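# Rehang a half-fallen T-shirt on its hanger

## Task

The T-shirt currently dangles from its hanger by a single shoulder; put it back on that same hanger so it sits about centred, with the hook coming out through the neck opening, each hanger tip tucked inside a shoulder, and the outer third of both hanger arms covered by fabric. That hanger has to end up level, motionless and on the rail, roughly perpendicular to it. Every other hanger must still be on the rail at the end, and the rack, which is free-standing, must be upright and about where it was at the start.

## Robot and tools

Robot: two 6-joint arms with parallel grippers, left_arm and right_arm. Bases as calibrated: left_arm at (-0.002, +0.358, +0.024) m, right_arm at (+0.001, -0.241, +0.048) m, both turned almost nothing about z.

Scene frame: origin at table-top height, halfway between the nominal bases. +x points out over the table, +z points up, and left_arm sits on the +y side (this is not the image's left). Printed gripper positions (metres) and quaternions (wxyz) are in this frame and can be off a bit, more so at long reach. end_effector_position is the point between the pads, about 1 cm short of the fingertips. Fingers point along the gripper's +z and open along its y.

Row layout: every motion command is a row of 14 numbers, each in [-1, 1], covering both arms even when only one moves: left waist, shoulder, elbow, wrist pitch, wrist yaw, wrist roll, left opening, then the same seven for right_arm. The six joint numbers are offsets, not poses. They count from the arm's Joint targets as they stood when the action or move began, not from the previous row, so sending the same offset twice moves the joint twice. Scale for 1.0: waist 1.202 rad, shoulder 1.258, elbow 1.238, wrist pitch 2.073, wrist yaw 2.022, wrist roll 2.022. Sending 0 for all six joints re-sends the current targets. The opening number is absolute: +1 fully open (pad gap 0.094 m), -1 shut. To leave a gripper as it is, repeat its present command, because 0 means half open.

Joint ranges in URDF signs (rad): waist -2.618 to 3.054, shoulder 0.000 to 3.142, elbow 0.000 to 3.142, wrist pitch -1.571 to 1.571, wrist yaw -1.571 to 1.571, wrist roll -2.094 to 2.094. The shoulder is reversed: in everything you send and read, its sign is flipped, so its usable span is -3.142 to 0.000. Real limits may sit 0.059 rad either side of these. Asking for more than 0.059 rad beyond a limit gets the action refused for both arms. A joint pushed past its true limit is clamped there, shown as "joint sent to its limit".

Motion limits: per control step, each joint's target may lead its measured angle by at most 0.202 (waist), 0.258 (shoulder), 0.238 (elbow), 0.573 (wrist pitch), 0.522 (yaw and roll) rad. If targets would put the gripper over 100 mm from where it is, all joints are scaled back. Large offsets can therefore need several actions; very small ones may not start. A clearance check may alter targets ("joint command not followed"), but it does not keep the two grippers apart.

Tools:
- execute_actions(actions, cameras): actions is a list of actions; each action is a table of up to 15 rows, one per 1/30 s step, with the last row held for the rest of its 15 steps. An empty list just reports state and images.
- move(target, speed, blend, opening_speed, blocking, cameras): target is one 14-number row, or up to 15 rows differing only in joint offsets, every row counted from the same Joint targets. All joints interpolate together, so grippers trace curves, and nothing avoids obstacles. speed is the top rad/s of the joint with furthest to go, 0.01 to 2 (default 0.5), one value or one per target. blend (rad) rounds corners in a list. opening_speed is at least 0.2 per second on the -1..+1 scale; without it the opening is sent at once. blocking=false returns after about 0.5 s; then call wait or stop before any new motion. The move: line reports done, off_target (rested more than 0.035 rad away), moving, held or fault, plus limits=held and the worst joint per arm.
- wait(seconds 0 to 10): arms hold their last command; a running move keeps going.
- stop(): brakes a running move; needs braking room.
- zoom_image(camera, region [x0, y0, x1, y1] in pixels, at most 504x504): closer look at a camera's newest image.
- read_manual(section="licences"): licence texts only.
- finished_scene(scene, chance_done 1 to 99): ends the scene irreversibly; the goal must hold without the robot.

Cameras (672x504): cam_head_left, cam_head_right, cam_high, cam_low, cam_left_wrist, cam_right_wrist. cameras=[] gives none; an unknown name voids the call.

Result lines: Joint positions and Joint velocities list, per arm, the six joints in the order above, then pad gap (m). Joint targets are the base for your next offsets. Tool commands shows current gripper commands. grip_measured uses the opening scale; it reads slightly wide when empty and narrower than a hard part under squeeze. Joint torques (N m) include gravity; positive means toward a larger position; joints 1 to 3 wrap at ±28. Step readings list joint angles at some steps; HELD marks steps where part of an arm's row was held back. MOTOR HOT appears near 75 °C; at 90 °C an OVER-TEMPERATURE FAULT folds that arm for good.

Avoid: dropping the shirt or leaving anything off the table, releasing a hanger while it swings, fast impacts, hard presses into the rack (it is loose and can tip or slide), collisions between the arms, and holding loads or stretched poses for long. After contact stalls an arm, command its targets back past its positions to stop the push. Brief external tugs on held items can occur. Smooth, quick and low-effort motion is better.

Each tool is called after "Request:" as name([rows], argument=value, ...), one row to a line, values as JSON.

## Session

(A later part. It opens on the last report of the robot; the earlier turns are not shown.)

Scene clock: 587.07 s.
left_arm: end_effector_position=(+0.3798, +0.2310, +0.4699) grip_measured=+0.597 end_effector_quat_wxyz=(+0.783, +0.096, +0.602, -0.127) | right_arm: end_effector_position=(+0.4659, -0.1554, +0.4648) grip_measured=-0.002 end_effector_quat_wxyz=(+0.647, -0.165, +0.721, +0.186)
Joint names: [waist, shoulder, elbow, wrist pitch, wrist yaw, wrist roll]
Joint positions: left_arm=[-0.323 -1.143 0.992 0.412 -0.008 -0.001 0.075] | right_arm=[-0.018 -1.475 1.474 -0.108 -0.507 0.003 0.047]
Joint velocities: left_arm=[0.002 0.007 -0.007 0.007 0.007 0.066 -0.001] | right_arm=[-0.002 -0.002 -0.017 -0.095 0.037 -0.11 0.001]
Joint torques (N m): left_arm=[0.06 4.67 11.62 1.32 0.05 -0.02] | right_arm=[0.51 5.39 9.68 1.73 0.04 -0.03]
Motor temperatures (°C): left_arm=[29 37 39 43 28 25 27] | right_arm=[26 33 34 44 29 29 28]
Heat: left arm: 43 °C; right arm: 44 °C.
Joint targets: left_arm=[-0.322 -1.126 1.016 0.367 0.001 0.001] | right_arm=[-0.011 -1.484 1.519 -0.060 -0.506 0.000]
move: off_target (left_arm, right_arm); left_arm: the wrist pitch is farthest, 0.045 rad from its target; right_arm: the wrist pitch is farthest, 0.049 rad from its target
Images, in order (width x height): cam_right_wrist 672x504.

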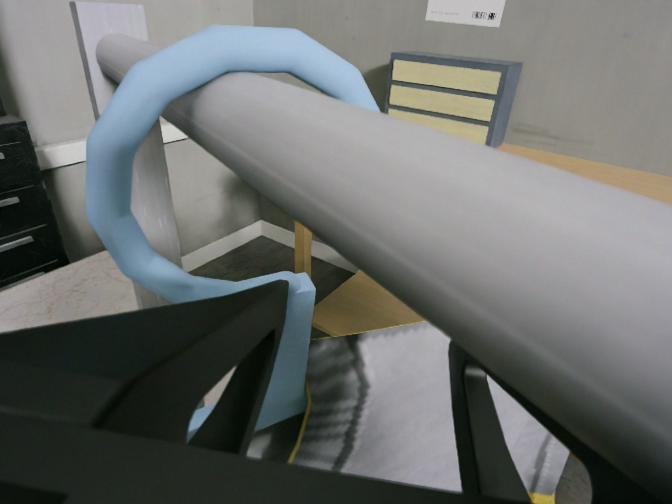

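Request:
move([
  [0,0,0,0,0,0,0.6,0,0.055,-0.05,-0.015,0,0.0,0.1],
  [0,0,0,0,0,0,0.6,0.056,0.055,-0.05,-0.015,0.033,0.0,0.1],
  [0,0,0,0,0,0,0.6,0.065,-0.01,-0.01,0.0,0.038,0.0,0.1],
], speed=0.15, cameras=["cam_right_wrist"])

Scene clock: 589.20 s.
left_arm: end_effector_position=(+0.3798, +0.2310, +0.4699) grip_measured=+0.597 end_effector_quat_wxyz=(+0.783, +0.096, +0.602, -0.127) | right_arm: end_effector_position=(+0.4705, -0.1310, +0.4537) grip_measured=+0.098 end_effector_quat_wxyz=(+0.639, -0.167, +0.728, +0.182)
Joint names: [waist, shoulder, elbow, wrist pitch, wrist yaw, wrist roll]
Joint positions: left_arm=[-0.323 -1.143 0.992 0.412 -0.008 -0.001 0.075] | right_arm=[0.061 -1.492 1.467 -0.104 -0.426 -0.002 0.052]
Joint velocities: left_arm=[0.012 0.007 -0.012 -0.051 -0.037 -0.037 0.001] | right_arm=[0.007 -0.012 -0.012 -0.007 0.037 -0.007 0]
Joint torques (N m): left_arm=[0.24 4.71 11.75 1.38 0.03 0] | right_arm=[0.46 6.09 9.32 1.68 0 -0.05]
Motor temperatures (°C): left_arm=[29 37 39 43 28 25 27] | right_arm=[26 33 34 44 29 29 28]
Heat: left arm: 43 °C; right arm: 44 °C.
Joint targets: left_arm=[-0.322 -1.126 1.016 0.367 0.001 0.001] | right_arm=[0.067 -1.496 1.506 -0.060 -0.429 0.000]
move: off_target (left_arm, right_arm); left_arm: the wrist pitch is farthest, 0.045 rad from its target; right_arm: the wrist pitch is farthest, 0.044 rad from its target
Images, in order (width x height): cam_right_wrist 672x504.

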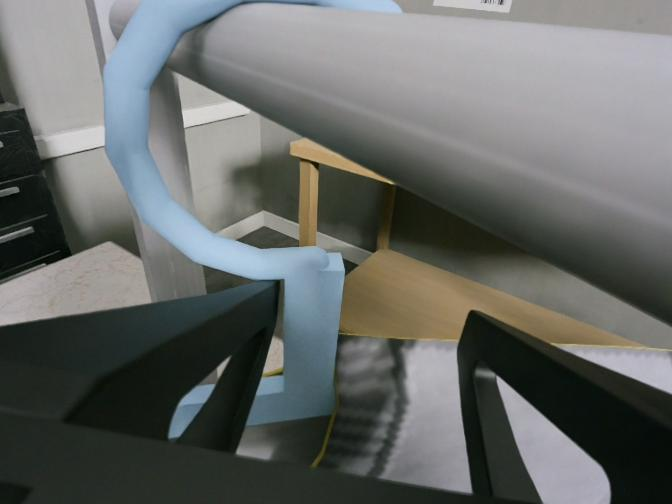

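Request:
move(target=[0,0,0,0,0,0,0.6,0.030,0.008,0.01,0.004,0.016,0.0,0.1], speed=0.12, cameras=["cam_right_wrist"])

Scene clock: 590.20 s.
left_arm: end_effector_position=(+0.3798, +0.2310, +0.4699) grip_measured=+0.597 end_effector_quat_wxyz=(+0.783, +0.096, +0.602, -0.127) | right_arm: end_effector_position=(+0.4683, -0.1174, +0.4535) grip_measured=+0.098 end_effector_quat_wxyz=(+0.638, -0.173, +0.728, +0.185)
Joint names: [waist, shoulder, elbow, wrist pitch, wrist yaw, wrist roll]
Joint positions: left_arm=[-0.323 -1.143 0.992 0.412 -0.008 -0.001 0.075] | right_arm=[0.098 -1.492 1.467 -0.104 -0.401 -0.002 0.052]
Joint velocities: left_arm=[-0.017 -0.007 0.007 -0.022 -0.022 0.022 0] | right_arm=[-0.017 0.012 0.012 0.022 -0.007 0.051 0]
Joint torques (N m): left_arm=[0.03 4.51 11.64 1.33 0.06 -0.04] | right_arm=[0.31 6.95 10.3 1.79 0.06 -0.06]
Motor temperatures (°C): left_arm=[29 37 39 43 28 25 27] | right_arm=[26 33 34 44 29 29 28]
Heat: left arm: 43 °C; right arm: 44 °C.
Joint targets: left_arm=[-0.322 -1.126 1.016 0.367 0.001 0.001] | right_arm=[0.103 -1.486 1.519 -0.052 -0.397 0.000]
move: off_target (left_arm, right_arm); left_arm: the wrist pitch is farthest, 0.045 rad from its target; right_arm: the elbow is farthest, 0.052 rad from its target
Images, in order (width x height): cam_right_wrist 672x504.

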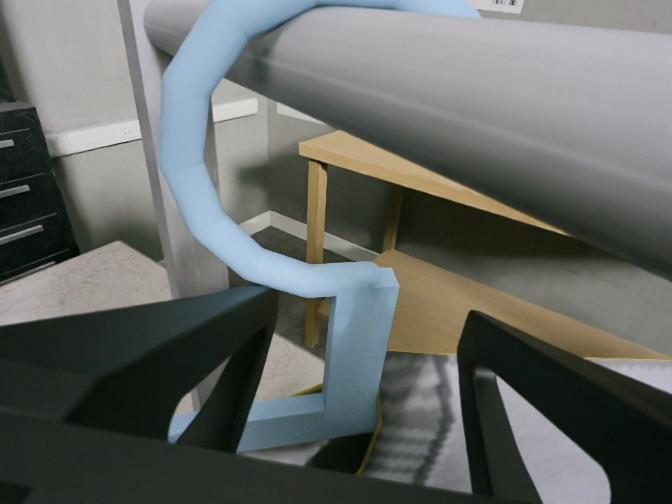

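Request:
move(target=[0,0,0,0,0,0,0.6,0.019,-0.026,0.028,0.009,0.011,0.0,-0.2], speed=0.12, cameras=["cam_right_wrist"])

Scene clock: 592.00 s.
left_arm: end_effector_position=(+0.3798, +0.2310, +0.4699) grip_measured=+0.597 end_effector_quat_wxyz=(+0.783, +0.096, +0.602, -0.127) | right_arm: end_effector_position=(+0.4713, -0.1077, +0.4611) grip_measured=-0.198 end_effector_quat_wxyz=(+0.642, -0.179, +0.721, +0.188)
Joint names: [waist, shoulder, elbow, wrist pitch, wrist yaw, wrist roll]
Joint positions: left_arm=[-0.323 -1.143 0.992 0.412 -0.008 -0.001 0.075] | right_arm=[0.121 -1.513 1.502 -0.102 -0.391 -0.002 0.038]
Joint velocities: left_arm=[-0.002 -0.002 -0.007 -0.007 -0.022 -0.007 -0.001] | right_arm=[0.012 -0.007 -0.007 -0.022 0.037 -0.037 0]
Joint torques (N m): left_arm=[0.01 4.53 11.64 1.34 0.05 -0.02] | right_arm=[0.29 6.04 10.26 1.95 0.08 -0.06]
Motor temperatures (°C): left_arm=[29 37 39 43 28 25 27] | right_arm=[26 33 34 44 29 29 28]
Heat: left arm: 43 °C; right arm: 44 °C.
Joint targets: left_arm=[-0.322 -1.126 1.016 0.367 0.001 0.001] | right_arm=[0.126 -1.519 1.554 -0.033 -0.375 0.000]
move: off_target (left_arm, right_arm); left_arm: the wrist pitch is farthest, 0.045 rad from its target; right_arm: the wrist pitch is farthest, 0.069 rad from its target
Images, in order (width x height): cam_right_wrist 672x504.

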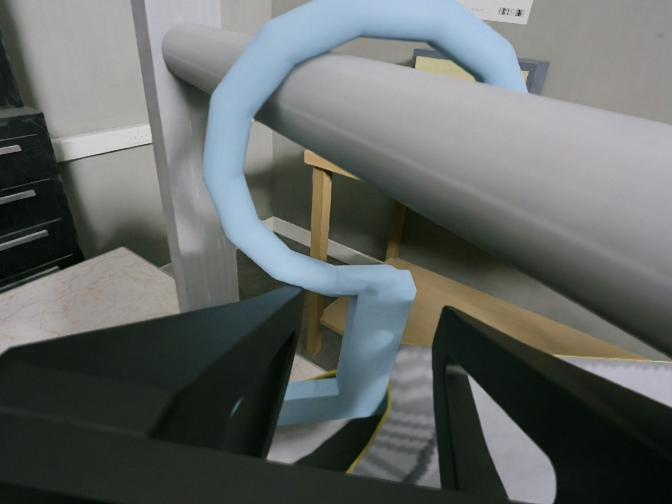

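Request:
move(target=[0,0,0,0,0,0,0.6,0.008,-0.045,0.016,0.006,0.008,0.0,-0.2], speed=0.12, cameras=["cam_right_wrist"])

Scene clock: 592.97 s.
left_arm: end_effector_position=(+0.3798, +0.2310, +0.4699) grip_measured=+0.597 end_effector_quat_wxyz=(+0.783, +0.096, +0.602, -0.127) | right_arm: end_effector_position=(+0.4880, -0.1042, +0.4482) grip_measured=-0.198 end_effector_quat_wxyz=(+0.637, -0.174, +0.729, +0.184)
Joint names: [waist, shoulder, elbow, wrist pitch, wrist yaw, wrist roll]
Joint positions: left_arm=[-0.323 -1.143 0.992 0.412 -0.008 -0.001 0.075] | right_arm=[0.131 -1.569 1.523 -0.085 -0.369 -0.002 0.038]
Joint velocities: left_arm=[-0.002 0.012 -0.007 -0.037 0.051 -0.051 0] | right_arm=[0.007 -0.012 -0.007 -0.051 0.022 -0.037 0.001]
Joint torques (N m): left_arm=[0.24 4.71 11.51 1.35 0.06 0.03] | right_arm=[0.34 6.69 10.24 1.91 0.08 -0.06]
Motor temperatures (°C): left_arm=[29 37 39 43 28 25 27] | right_arm=[26 33 34 44 29 29 28]
Heat: left arm: 43 °C; right arm: 44 °C.
Joint targets: left_arm=[-0.322 -1.126 1.016 0.367 0.001 0.001] | right_arm=[0.136 -1.575 1.573 -0.020 -0.359 0.000]
move: off_target (left_arm, right_arm); left_arm: the wrist pitch is farthest, 0.045 rad from its target; right_arm: the wrist pitch is farthest, 0.065 rad from its target
Images, in order (width x height): cam_right_wrist 672x504.

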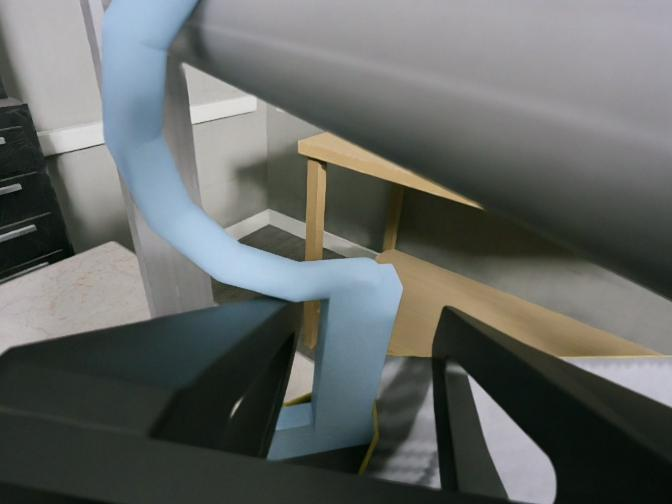

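Request:
move(target=[0,0,0,0,0,0,0.6,0,0,0,0,0,0.0,-1], speed=0.12, opening_speed=0.4, cameras=["cam_right_wrist","cam_high","cam_head_left"])

Scene clock: 595.33 s.
left_arm: end_effector_position=(+0.3798, +0.2310, +0.4699) grip_measured=+0.597 end_effector_quat_wxyz=(+0.783, +0.096, +0.602, -0.127) | right_arm: end_effector_position=(+0.4880, -0.1039, +0.4486) grip_measured=-0.701 end_effector_quat_wxyz=(+0.637, -0.174, +0.728, +0.183)
Joint names: [waist, shoulder, elbow, wrist pitch, wrist yaw, wrist roll]
Joint positions: left_arm=[-0.323 -1.143 0.992 0.412 -0.008 -0.001 0.075] | right_arm=[0.132 -1.569 1.523 -0.084 -0.368 -0.002 0.014]
Joint velocities: left_arm=[-0.022 0.012 0.002 -0.022 -0.022 -0.081 0] | right_arm=[0.012 -0.022 -0.012 -0.007 -0.037 0.007 -0.001]
Joint torques (N m): left_arm=[-0.01 4.68 11.59 1.37 0 0.02] | right_arm=[0.25 6.71 10.21 1.9 0.07 -0.05]
Motor temperatures (°C): left_arm=[29 37 39 43 28 25 27] | right_arm=[26 33 35 45 29 29 28]
Heat: left arm: 43 °C; right arm: 45 °C.
Joint targets: left_arm=[-0.322 -1.126 1.016 0.367 0.001 0.001] | right_arm=[0.136 -1.575 1.573 -0.020 -0.359 0.000]
move: off_target (left_arm, right_arm); left_arm: the wrist pitch is farthest, 0.045 rad from its target; right_arm: the wrist pitch is farthest, 0.064 rad from its target
Images, in order (width x height): cam_head_left 672x504, cam_high 672x504, cam_right_wrist 672x504.

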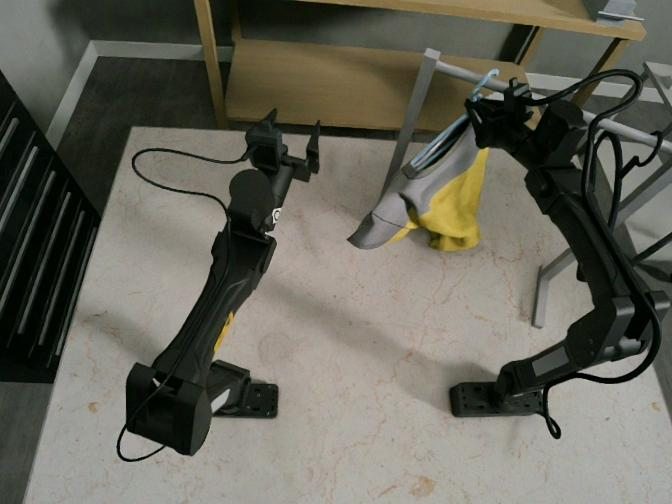

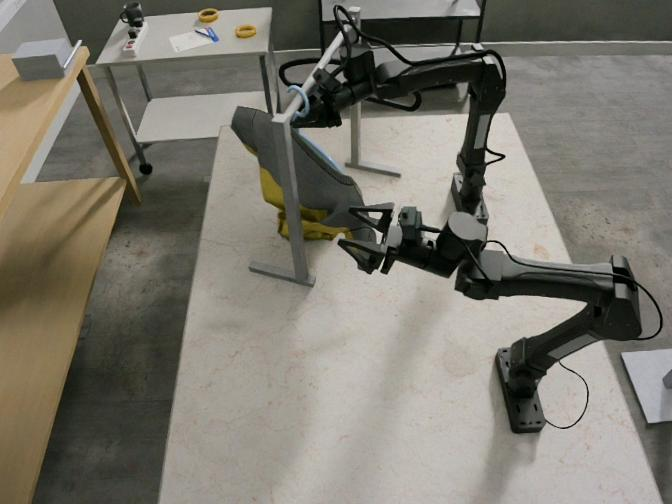

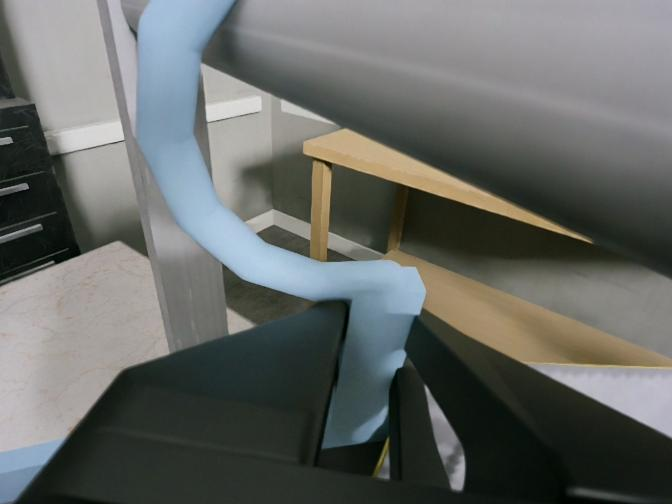

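Request:
move(target=[0,0,0,0,0,0,0.6,-0.308,-0.066,0.046,0.016,-0.406,0.0,-1], speed=0.25, cameras=["cam_right_wrist","cam_high","cam_head_left"])

Request:
zoom_image(camera="cam_high", region=[220, 40, 440, 240])

Scene clock: 599.63 s.
left_arm: end_effector_position=(+0.3798, +0.2310, +0.4699) grip_measured=+0.597 end_effector_quat_wxyz=(+0.783, +0.096, +0.602, -0.127) | right_arm: end_effector_position=(+0.4509, -0.1657, +0.4638) grip_measured=-0.702 end_effector_quat_wxyz=(+0.604, -0.314, +0.647, +0.343)
Joint names: [waist, shoulder, elbow, wrist pitch, wrist yaw, wrist roll]
Joint positions: left_arm=[-0.323 -1.143 0.992 0.412 -0.008 -0.001 0.075] | right_arm=[-0.219 -1.64 1.584 -0.032 -1.173 -0.017 0.014]
Joint velocities: left_arm=[0.007 0.007 0.002 -0.037 -0.022 -0.081 0.001] | right_arm=[-0.017 -0.002 -0.017 -0.022 0.081 -0.037 0]
Joint torques (N m): left_arm=[0.16 4.55 11.52 1.32 0.05 -0.04] | right_arm=[-1.26 6 9.65 1.43 -0.06 0.11]
Motor temperatures (°C): left_arm=[29 37 39 43 28 25 27] | right_arm=[26 33 35 45 29 29 29]
Heat: left arm: 43 °C; right arm: 45 °C.
Joint targets: left_arm=[-0.322 -1.126 1.016 0.367 0.001 0.001] | right_arm=[-0.235 -1.658 1.630 0.013 -1.179 0.000]
move: off_target (left_arm, right_arm); left_arm: the wrist pitch is farthest, 0.045 rad from its target; right_arm: the elbow is farthest, 0.046 rad from its target
Images, in order (width x height): cam_head_left 672x504, cam_high 672x504, cam_right_wrist 672x504.

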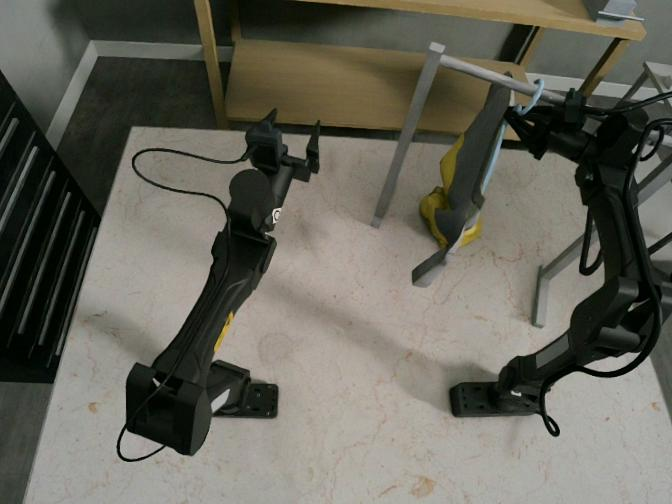

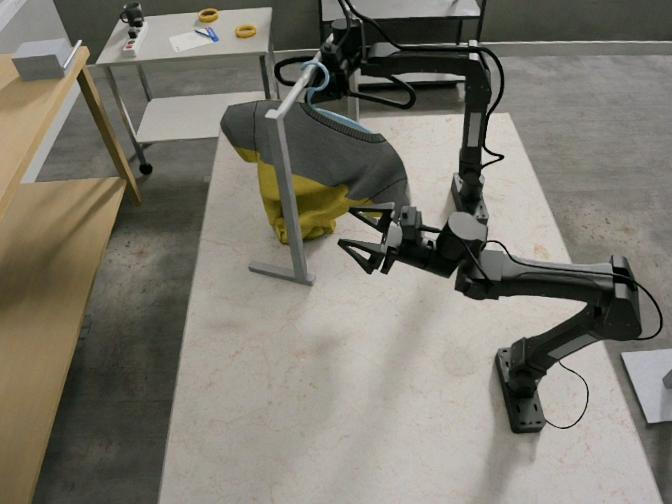

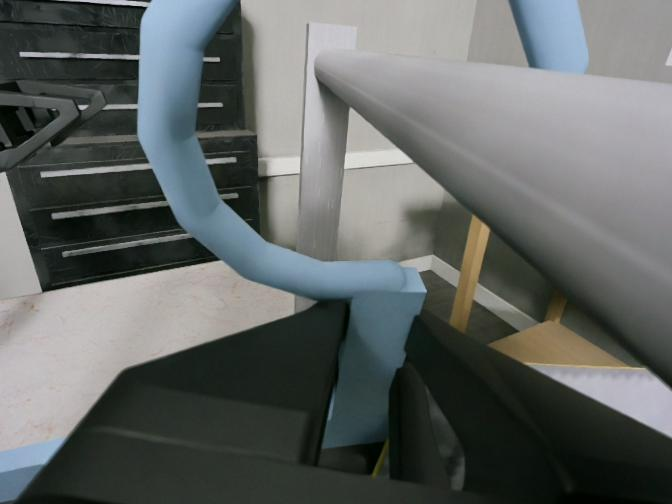

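Scaled by 2.291 from the camera's 672x504 image, which has a finer 960x720 frame.

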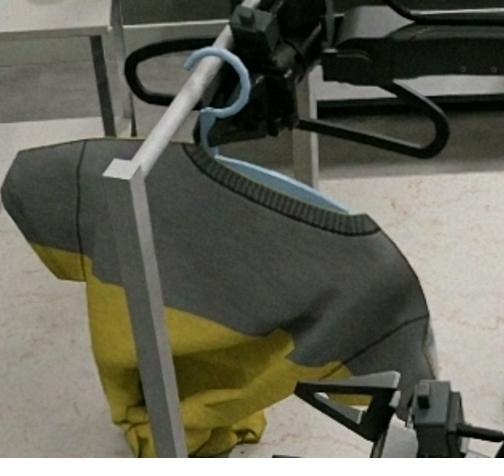

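Request:
move([
  [0,0,0,0,0,0,0.6,0.025,0.081,-0.045,-0.015,0.015,0.223,-1],
  [0,0,0,0,0,0,0.6,0.045,0.169,-0.081,-0.028,0.027,0.445,-1],
  [0,0,0,0,0,0,0.6,0.056,0.248,-0.101,-0.035,0.033,0.668,-1],
], speed=0.3, blend=0.05, cameras=["cam_right_wrist","cam_high","cam_head_left","cam_low"])

Request:
zoom_image(camera="cam_high", region=[220, 40, 440, 240])

Scene clock: 605.33 s.
left_arm: end_effector_position=(+0.3798, +0.2310, +0.4699) grip_measured=+0.597 end_effector_quat_wxyz=(+0.783, +0.096, +0.602, -0.127) | right_arm: end_effector_position=(+0.3727, -0.1363, +0.5311) grip_measured=-0.702 end_effector_quat_wxyz=(+0.322, +0.094, +0.688, +0.644)
Joint names: [waist, shoulder, elbow, wrist pitch, wrist yaw, wrist roll]
Joint positions: left_arm=[-0.323 -1.143 0.992 0.412 -0.008 -0.001 0.075] | right_arm=[-0.173 -1.38 1.515 -0.048 -1.13 1.321 0.014]
Joint velocities: left_arm=[-0.017 0.002 0.007 0.037 -0.022 -0.022 0] | right_arm=[-0.012 0.007 -0.002 0.007 -0.081 0.037 0]
Joint torques (N m): left_arm=[0.27 4.57 11.85 1.36 0.02 -0.03] | right_arm=[0.43 7.65 5.2 0.91 0.17 0.27]
Motor temperatures (°C): left_arm=[29 37 39 43 28 25 27] | right_arm=[26 33 34 44 29 29 29]
Heat: left arm: 43 °C; right arm: 44 °C.
Joint targets: left_arm=[-0.322 -1.126 1.016 0.367 0.001 0.001] | right_arm=[-0.167 -1.347 1.505 -0.060 -1.113 1.350]
move: off_target (left_arm); left_arm: the wrist pitch is farthest, 0.045 rad from its target
Images, in order (width x height): cam_head_left 672x504, cam_high 672x504, cam_low 672x504, cam_right_wrist 672x504.

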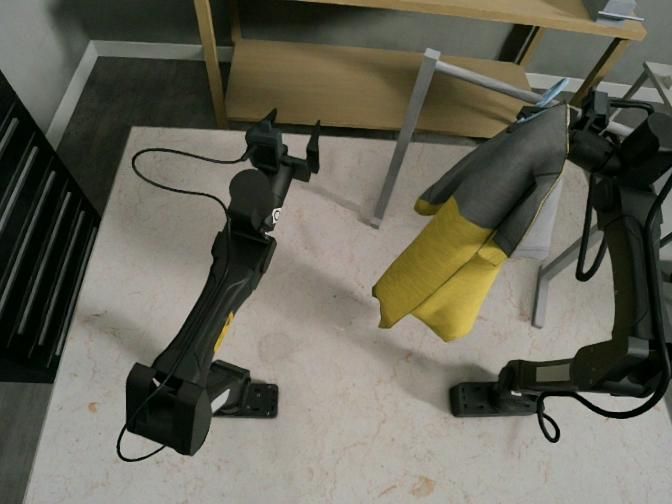

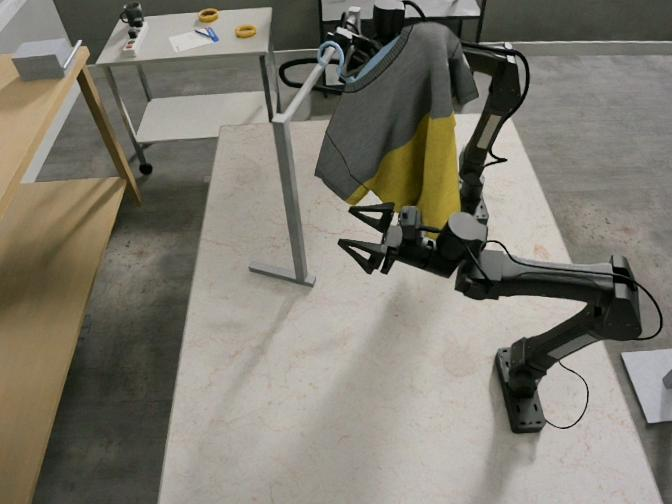

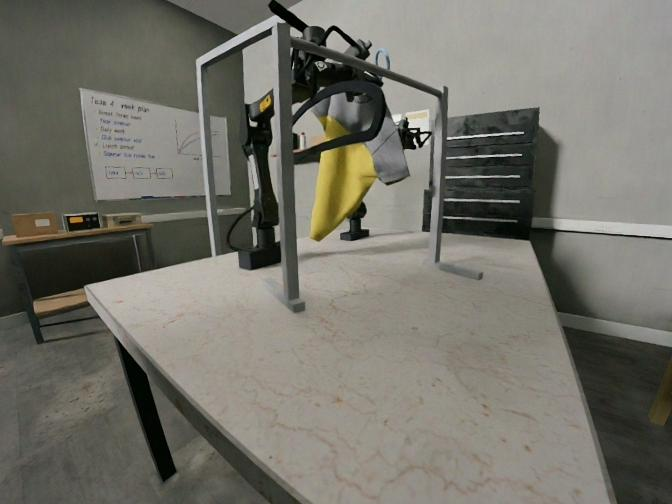

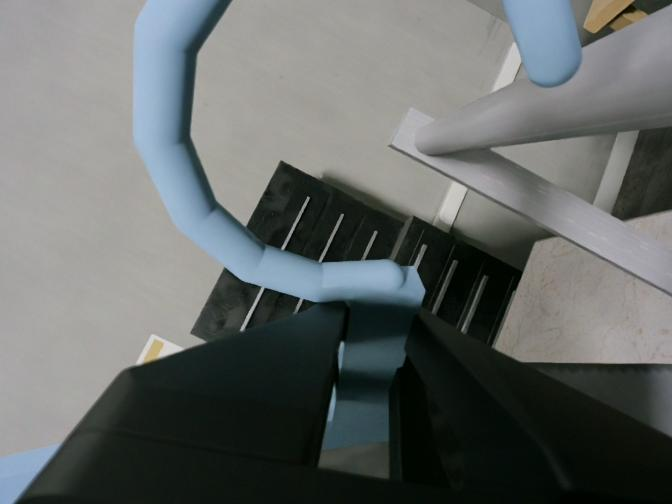

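Scaled by 2.291 from the camera's 672x504 image, which has a finer 960x720 frame.

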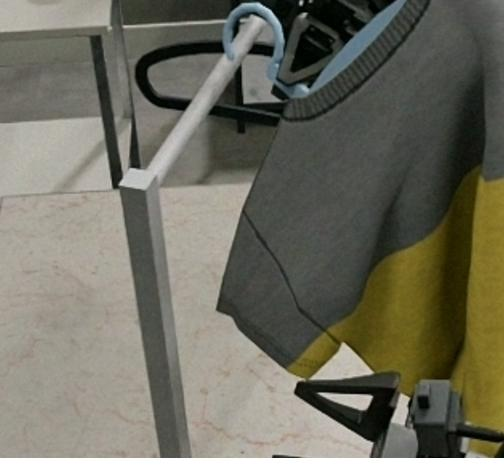

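Request:
zoom_image(camera="cam_high", region=[300, 0, 500, 160])

Request:
zoom_image(camera="cam_low", region=[270, 30, 450, 250])

Request:
zoom_image(camera="cam_head_left", region=[370, 60, 610, 260])

Scaled by 2.520 from the camera's 672x504 image, which has a finer 960x720 frame.

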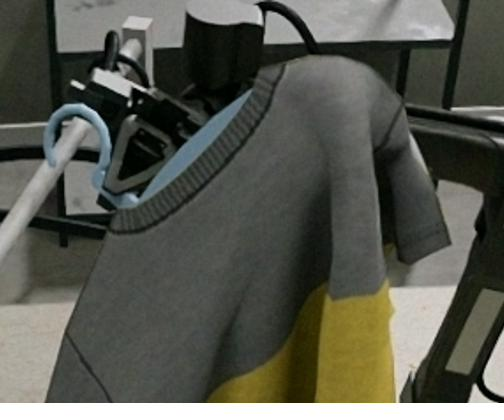

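Scaled by 2.291 from the camera's 672x504 image, which has a finer 960x720 frame.

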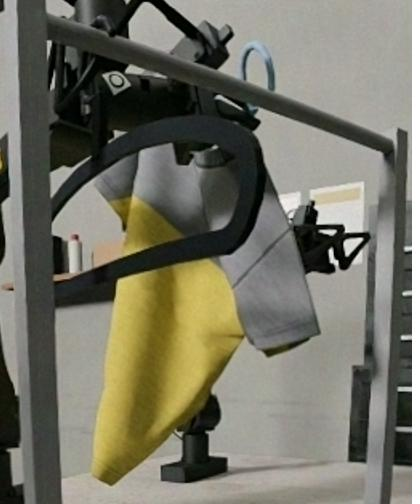

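Scaled by 2.100 from the camera's 672x504 image, which has a finer 960x720 frame.

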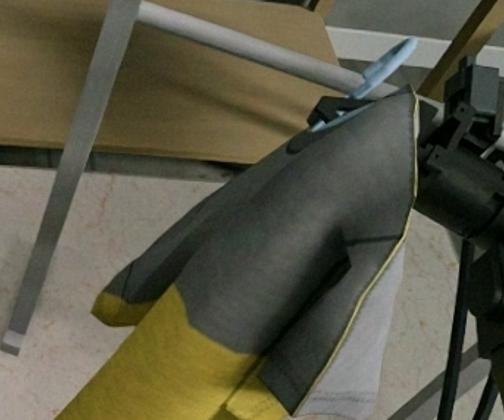

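Request:
execute_actions(actions=[], cameras=["cam_head_right", "cam_high", "cam_low", "cam_right_wrist"])

Scene clock: 606.40 s.
left_arm: end_effector_position=(+0.3798, +0.2310, +0.4699) grip_measured=+0.597 end_effector_quat_wxyz=(+0.783, +0.096, +0.602, -0.127) | right_arm: end_effector_position=(+0.3730, -0.1365, +0.5309) grip_measured=-0.702 end_effector_quat_wxyz=(+0.322, +0.095, +0.688, +0.644)
Joint names: [waist, shoulder, elbow, wrist pitch, wrist yaw, wrist roll]
Joint positions: left_arm=[-0.323 -1.143 0.992 0.412 -0.008 -0.001 0.075] | right_arm=[-0.173 -1.38 1.515 -0.05 -1.128 1.321 0.014]
Joint velocities: left_arm=[0.002 0.007 0.002 -0.007 -0.037 0.066 0] | right_arm=[-0.017 -0.012 0.007 -0.095 -0.066 0.007 -0.001]
Joint torques (N m): left_arm=[0.06 4.66 11.74 1.36 0.05 -0.01] | right_arm=[0.4 7.66 5.2 0.91 0.17 0.24]
Motor temperatures (°C): left_arm=[29 36 39 43 28 25 27] | right_arm=[26 33 34 44 29 30 29]
Heat: left arm: 43 °C; right arm: 44 °C.
Joint targets: left_arm=[-0.322 -1.126 1.016 0.367 0.001 0.001] | right_arm=[-0.167 -1.347 1.505 -0.060 -1.113 1.350]
Tool commands: left_gripper/opening=+0.6 right_gripper/opening=-1.0
Images, in order (width x height): cam_head_right 672x504, cam_high 672x504, cam_low 672x504, cam_right_wrist 672x504.

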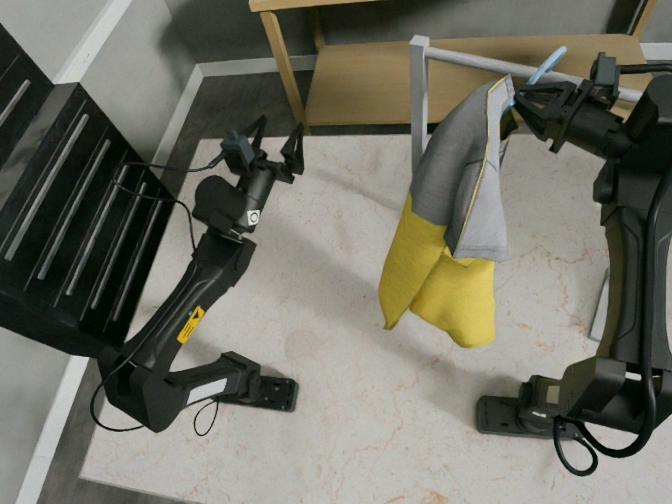

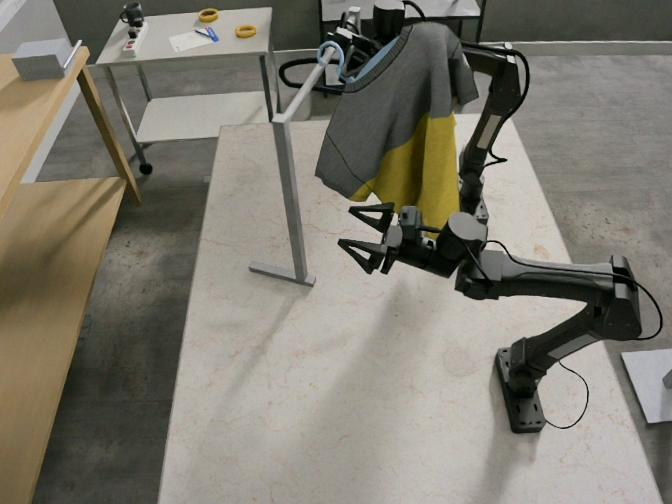

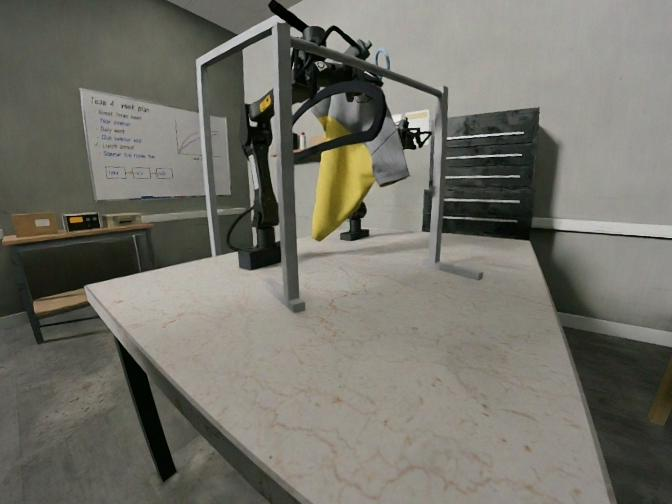

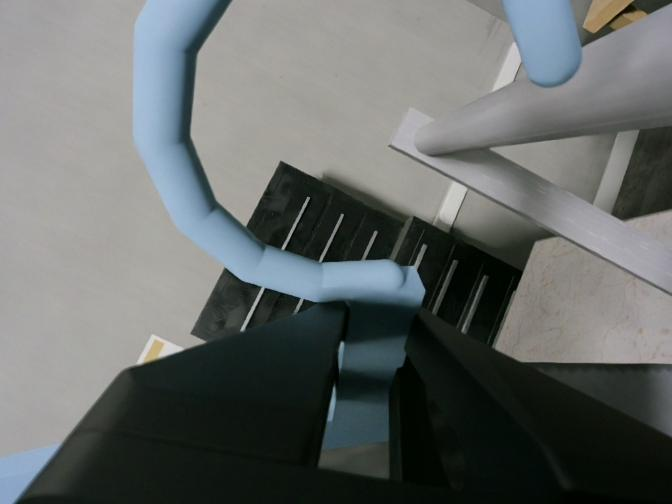

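Request:
zoom_image(camera="cam_high", region=[280, 0, 520, 220])

Request:
zoom_image(camera="cam_head_right", region=[360, 20, 620, 280])

Request:
zoom_image(camera="cam_low", region=[260, 30, 460, 230])

Scaled by 2.100 from the camera's 672x504 image, which has a finer 960x720 frame.

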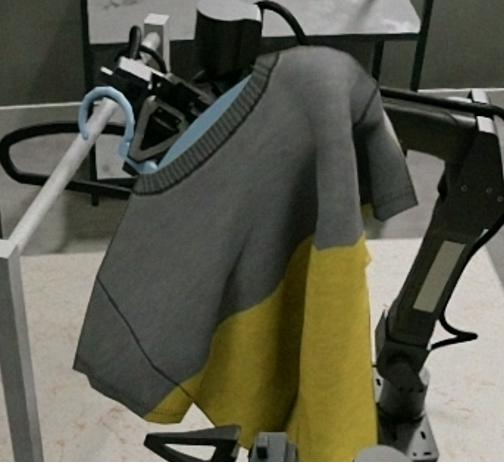

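Scaled by 1.938 from the camera's 672x504 image, which has a finer 960x720 frame.

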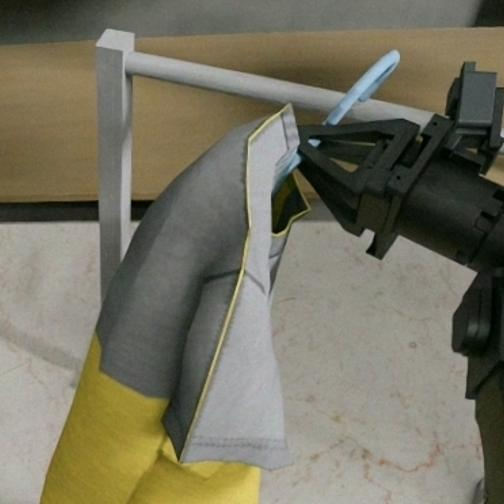

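Scaled by 2.520 from the camera's 672x504 image, which has a finer 960x720 frame.

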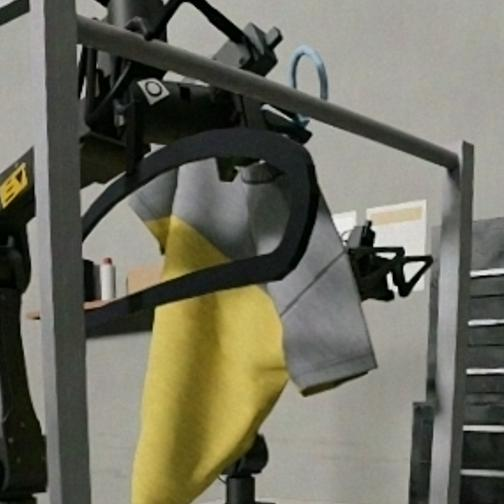

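Request:
execute_actions(actions=[], cameras=["cam_left_wrist", "cam_head_left", "cam_high"])

Request:
zoom_image(camera="cam_head_left", region=[330, 60, 590, 320])

Scene clock: 607.53 s.
left_arm: end_effector_position=(+0.3798, +0.2310, +0.4699) grip_measured=+0.597 end_effector_quat_wxyz=(+0.783, +0.096, +0.602, -0.127) | right_arm: end_effector_position=(+0.3730, -0.1365, +0.5309) grip_measured=-0.702 end_effector_quat_wxyz=(+0.322, +0.095, +0.688, +0.644)
Joint names: [waist, shoulder, elbow, wrist pitch, wrist yaw, wrist roll]
Joint positions: left_arm=[-0.323 -1.143 0.992 0.412 -0.008 -0.001 0.075] | right_arm=[-0.173 -1.38 1.515 -0.05 -1.128 1.321 0.014]
Joint velocities: left_arm=[-0.002 0.012 -0.022 -0.11 -0.007 -0.051 0] | right_arm=[0.017 -0.002 -0.007 0.007 -0.066 -0.007 -0.001]
Joint torques (N m): left_arm=[0.05 4.55 11.54 1.35 0.09 0.02] | right_arm=[0.42 7.64 5.2 0.92 0.18 0.24]
Motor temperatures (°C): left_arm=[29 36 39 43 28 25 27] | right_arm=[26 33 34 44 29 30 29]
Heat: left arm: 43 °C; right arm: 44 °C.
Joint targets: left_arm=[-0.322 -1.126 1.016 0.367 0.001 0.001] | right_arm=[-0.167 -1.347 1.505 -0.060 -1.113 1.350]
Tool commands: left_gripper/opening=+0.6 right_gripper/opening=-1.0
Images, in order (width x height): cam_head_left 672x504, cam_high 672x504, cam_left_wrist 672x504.

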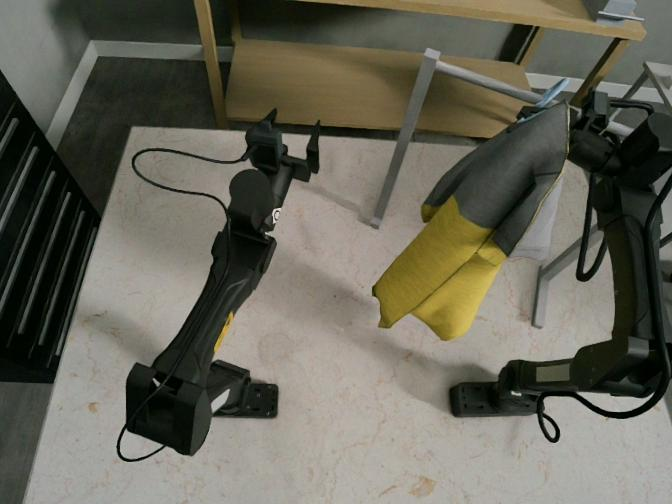

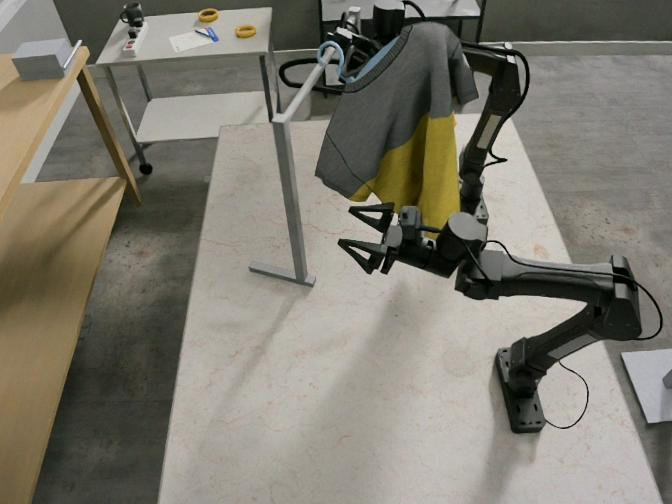

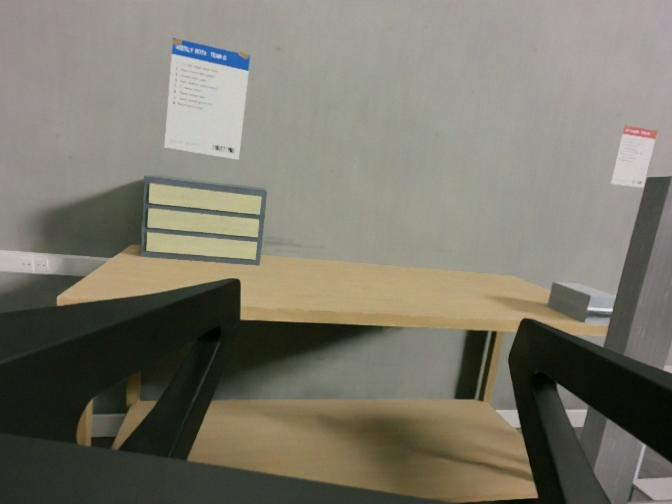

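Scaled by 1.938 from the camera's 672x504 image, which has a finer 960x720 frame.

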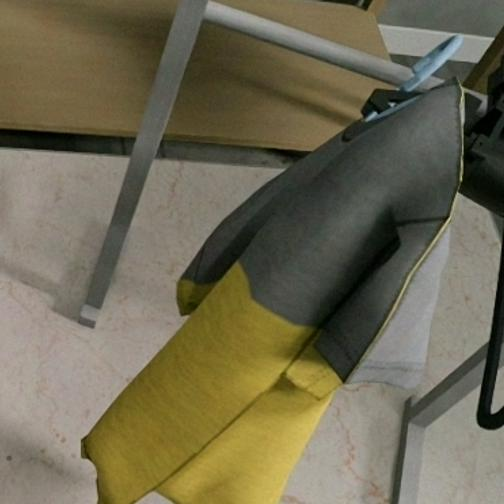

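Request:
move(target=[-0.31,0.328,-0.65,0.047,0,0,0.6,0,0,0,0,0,0,-1], speed=0.6)

Scene clock: 610.53 s.
left_arm: end_effector_position=(+0.2412, +0.1569, +0.2394) grip_measured=+0.597 end_effector_quat_wxyz=(+0.643, +0.248, +0.686, -0.233) | right_arm: end_effector_position=(+0.3730, -0.1365, +0.5309) grip_measured=-0.702 end_effector_quat_wxyz=(+0.322, +0.095, +0.688, +0.644)
Joint names: [waist, shoulder, elbow, wrist pitch, wrist yaw, wrist roll]
Joint positions: left_arm=[-0.69 -0.729 0.234 0.432 0.001 -0.001 0.075] | right_arm=[-0.173 -1.38 1.515 -0.05 -1.128 1.321 0.014]
Joint velocities: left_arm=[-0.017 0.012 -0.012 -0.007 0.037 0.022 0] | right_arm=[-0.012 0.002 -0.002 0.051 -0.037 -0.007 0]
Joint torques (N m): left_arm=[-0.58 1.39 7.39 2.36 0.09 0] | right_arm=[0.43 7.64 5.18 0.91 0.17 0.24]
Motor temperatures (°C): left_arm=[29 36 39 43 28 25 27] | right_arm=[26 33 34 43 29 30 29]
Heat: left arm: 43 °C; right arm: 43 °C.
Joint targets: left_arm=[-0.694 -0.713 0.212 0.465 0.001 0.001] | right_arm=[-0.167 -1.347 1.505 -0.060 -1.113 1.350]
move: done

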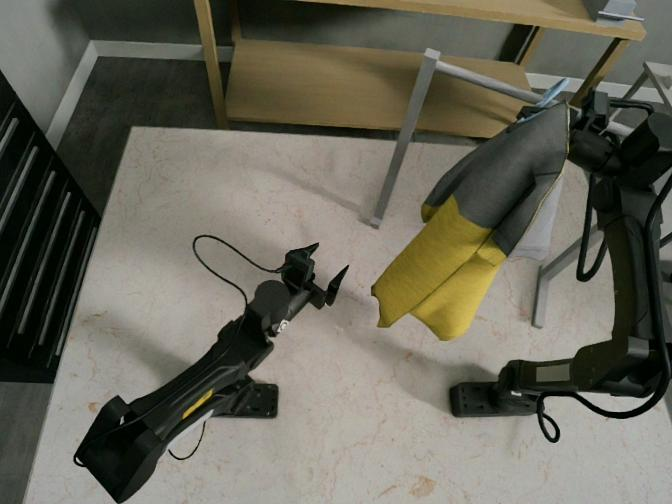

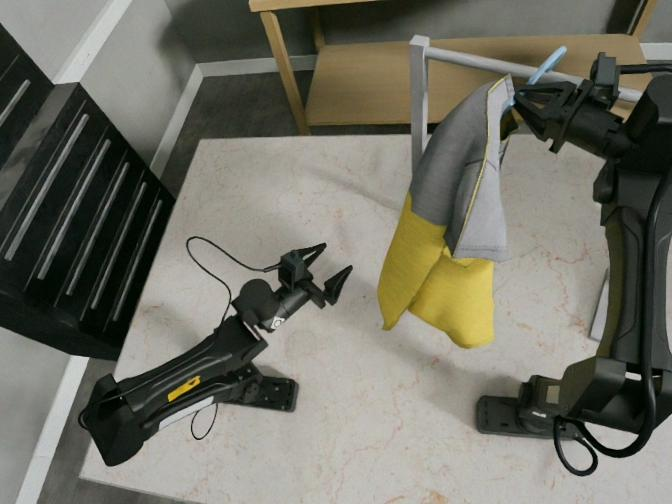

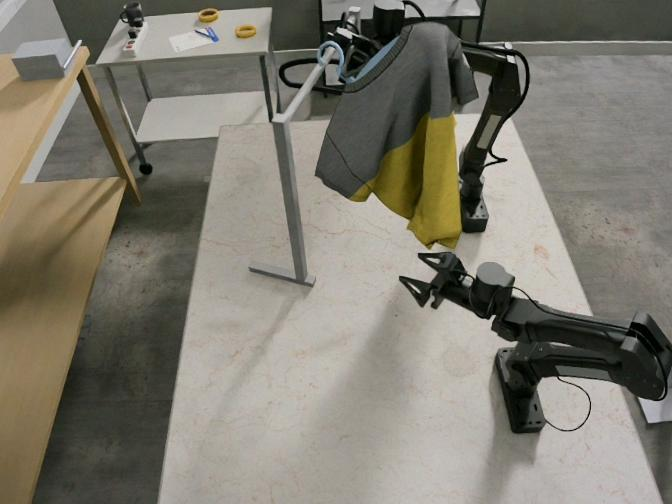

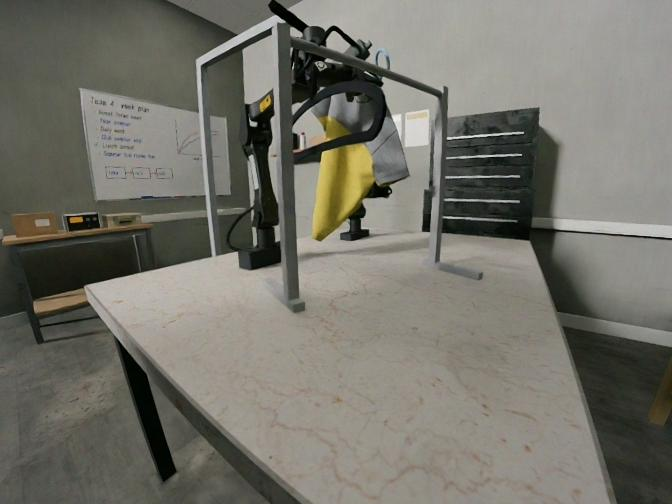

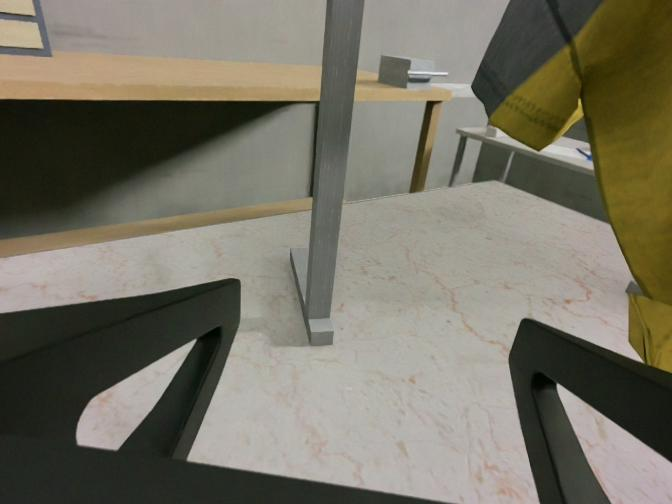

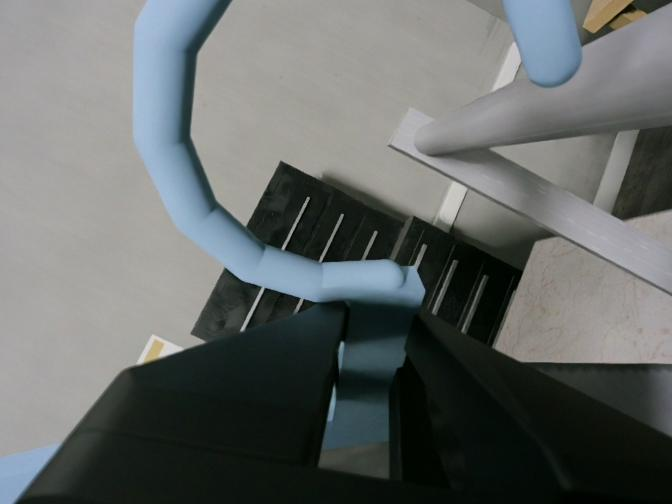

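Request:
move(target=[-0.101,-0.755,0.48,0.171,0.163,0,0.8,0,0,0,0,0,0,-1], speed=0.4, cameras=["cam_left_wrist", "cam_high", "cam_head_left"])

Scene clock: 614.37 s.
left_arm: end_effector_position=(+0.2897, -0.0303, +0.2390) grip_measured=+0.797 end_effector_quat_wxyz=(+0.569, +0.385, +0.625, -0.372) | right_arm: end_effector_position=(+0.3730, -0.1365, +0.5309) grip_measured=-0.702 end_effector_quat_wxyz=(+0.322, +0.095, +0.688, +0.644)
Joint names: [waist, shoulder, elbow, wrist pitch, wrist yaw, wrist roll]
Joint positions: left_arm=[-0.811 -1.643 0.776 0.786 0.316 -0.001 0.084] | right_arm=[-0.173 -1.38 1.515 -0.05 -1.128 1.321 0.014]
Joint velocities: left_arm=[0.007 0.007 -0.002 -0.022 -0.037 0.007 0] | right_arm=[-0.017 -0.007 0.002 0.007 0.037 -0.066 0.001]
Joint torques (N m): left_arm=[-0.46 5.53 11.21 2.29 0.18 -0.05] | right_arm=[0.4 7.66 5.2 0.92 0.17 0.24]
Motor temperatures (°C): left_arm=[29 36 39 44 28 25 27] | right_arm=[26 33 34 43 29 30 29]
Heat: left arm: 44 °C; right arm: 43 °C.
Joint targets: left_arm=[-0.816 -1.663 0.806 0.819 0.331 0.001] | right_arm=[-0.167 -1.347 1.505 -0.060 -1.113 1.350]
move: done
Images, in order (width x height): cam_head_left 672x504, cam_high 672x504, cam_left_wrist 672x504.

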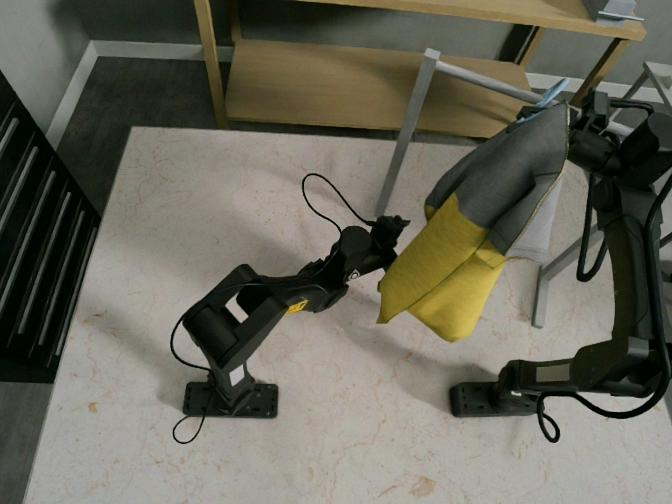

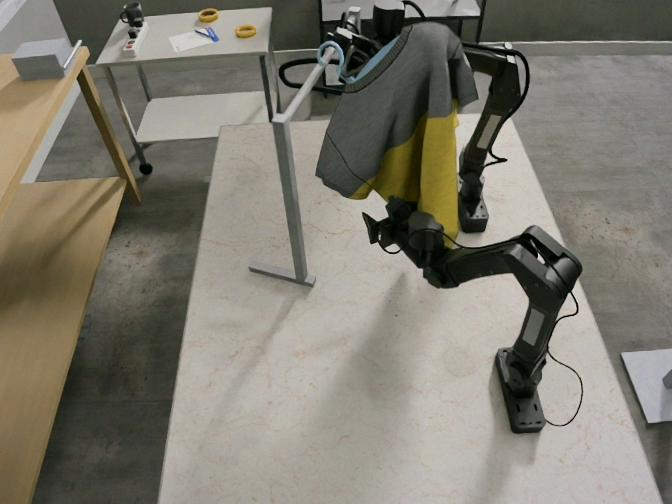

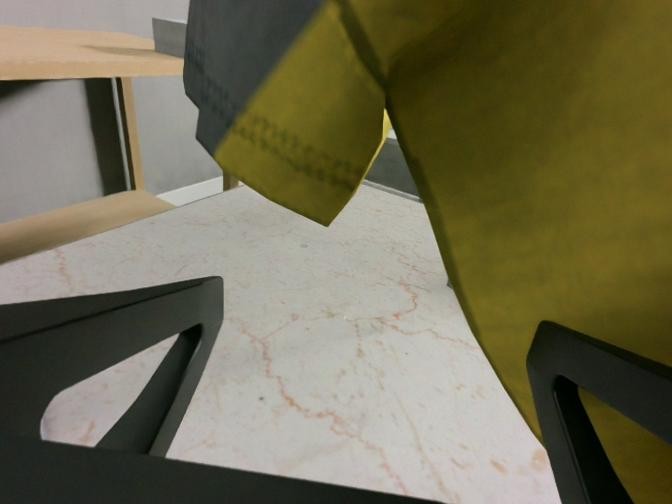

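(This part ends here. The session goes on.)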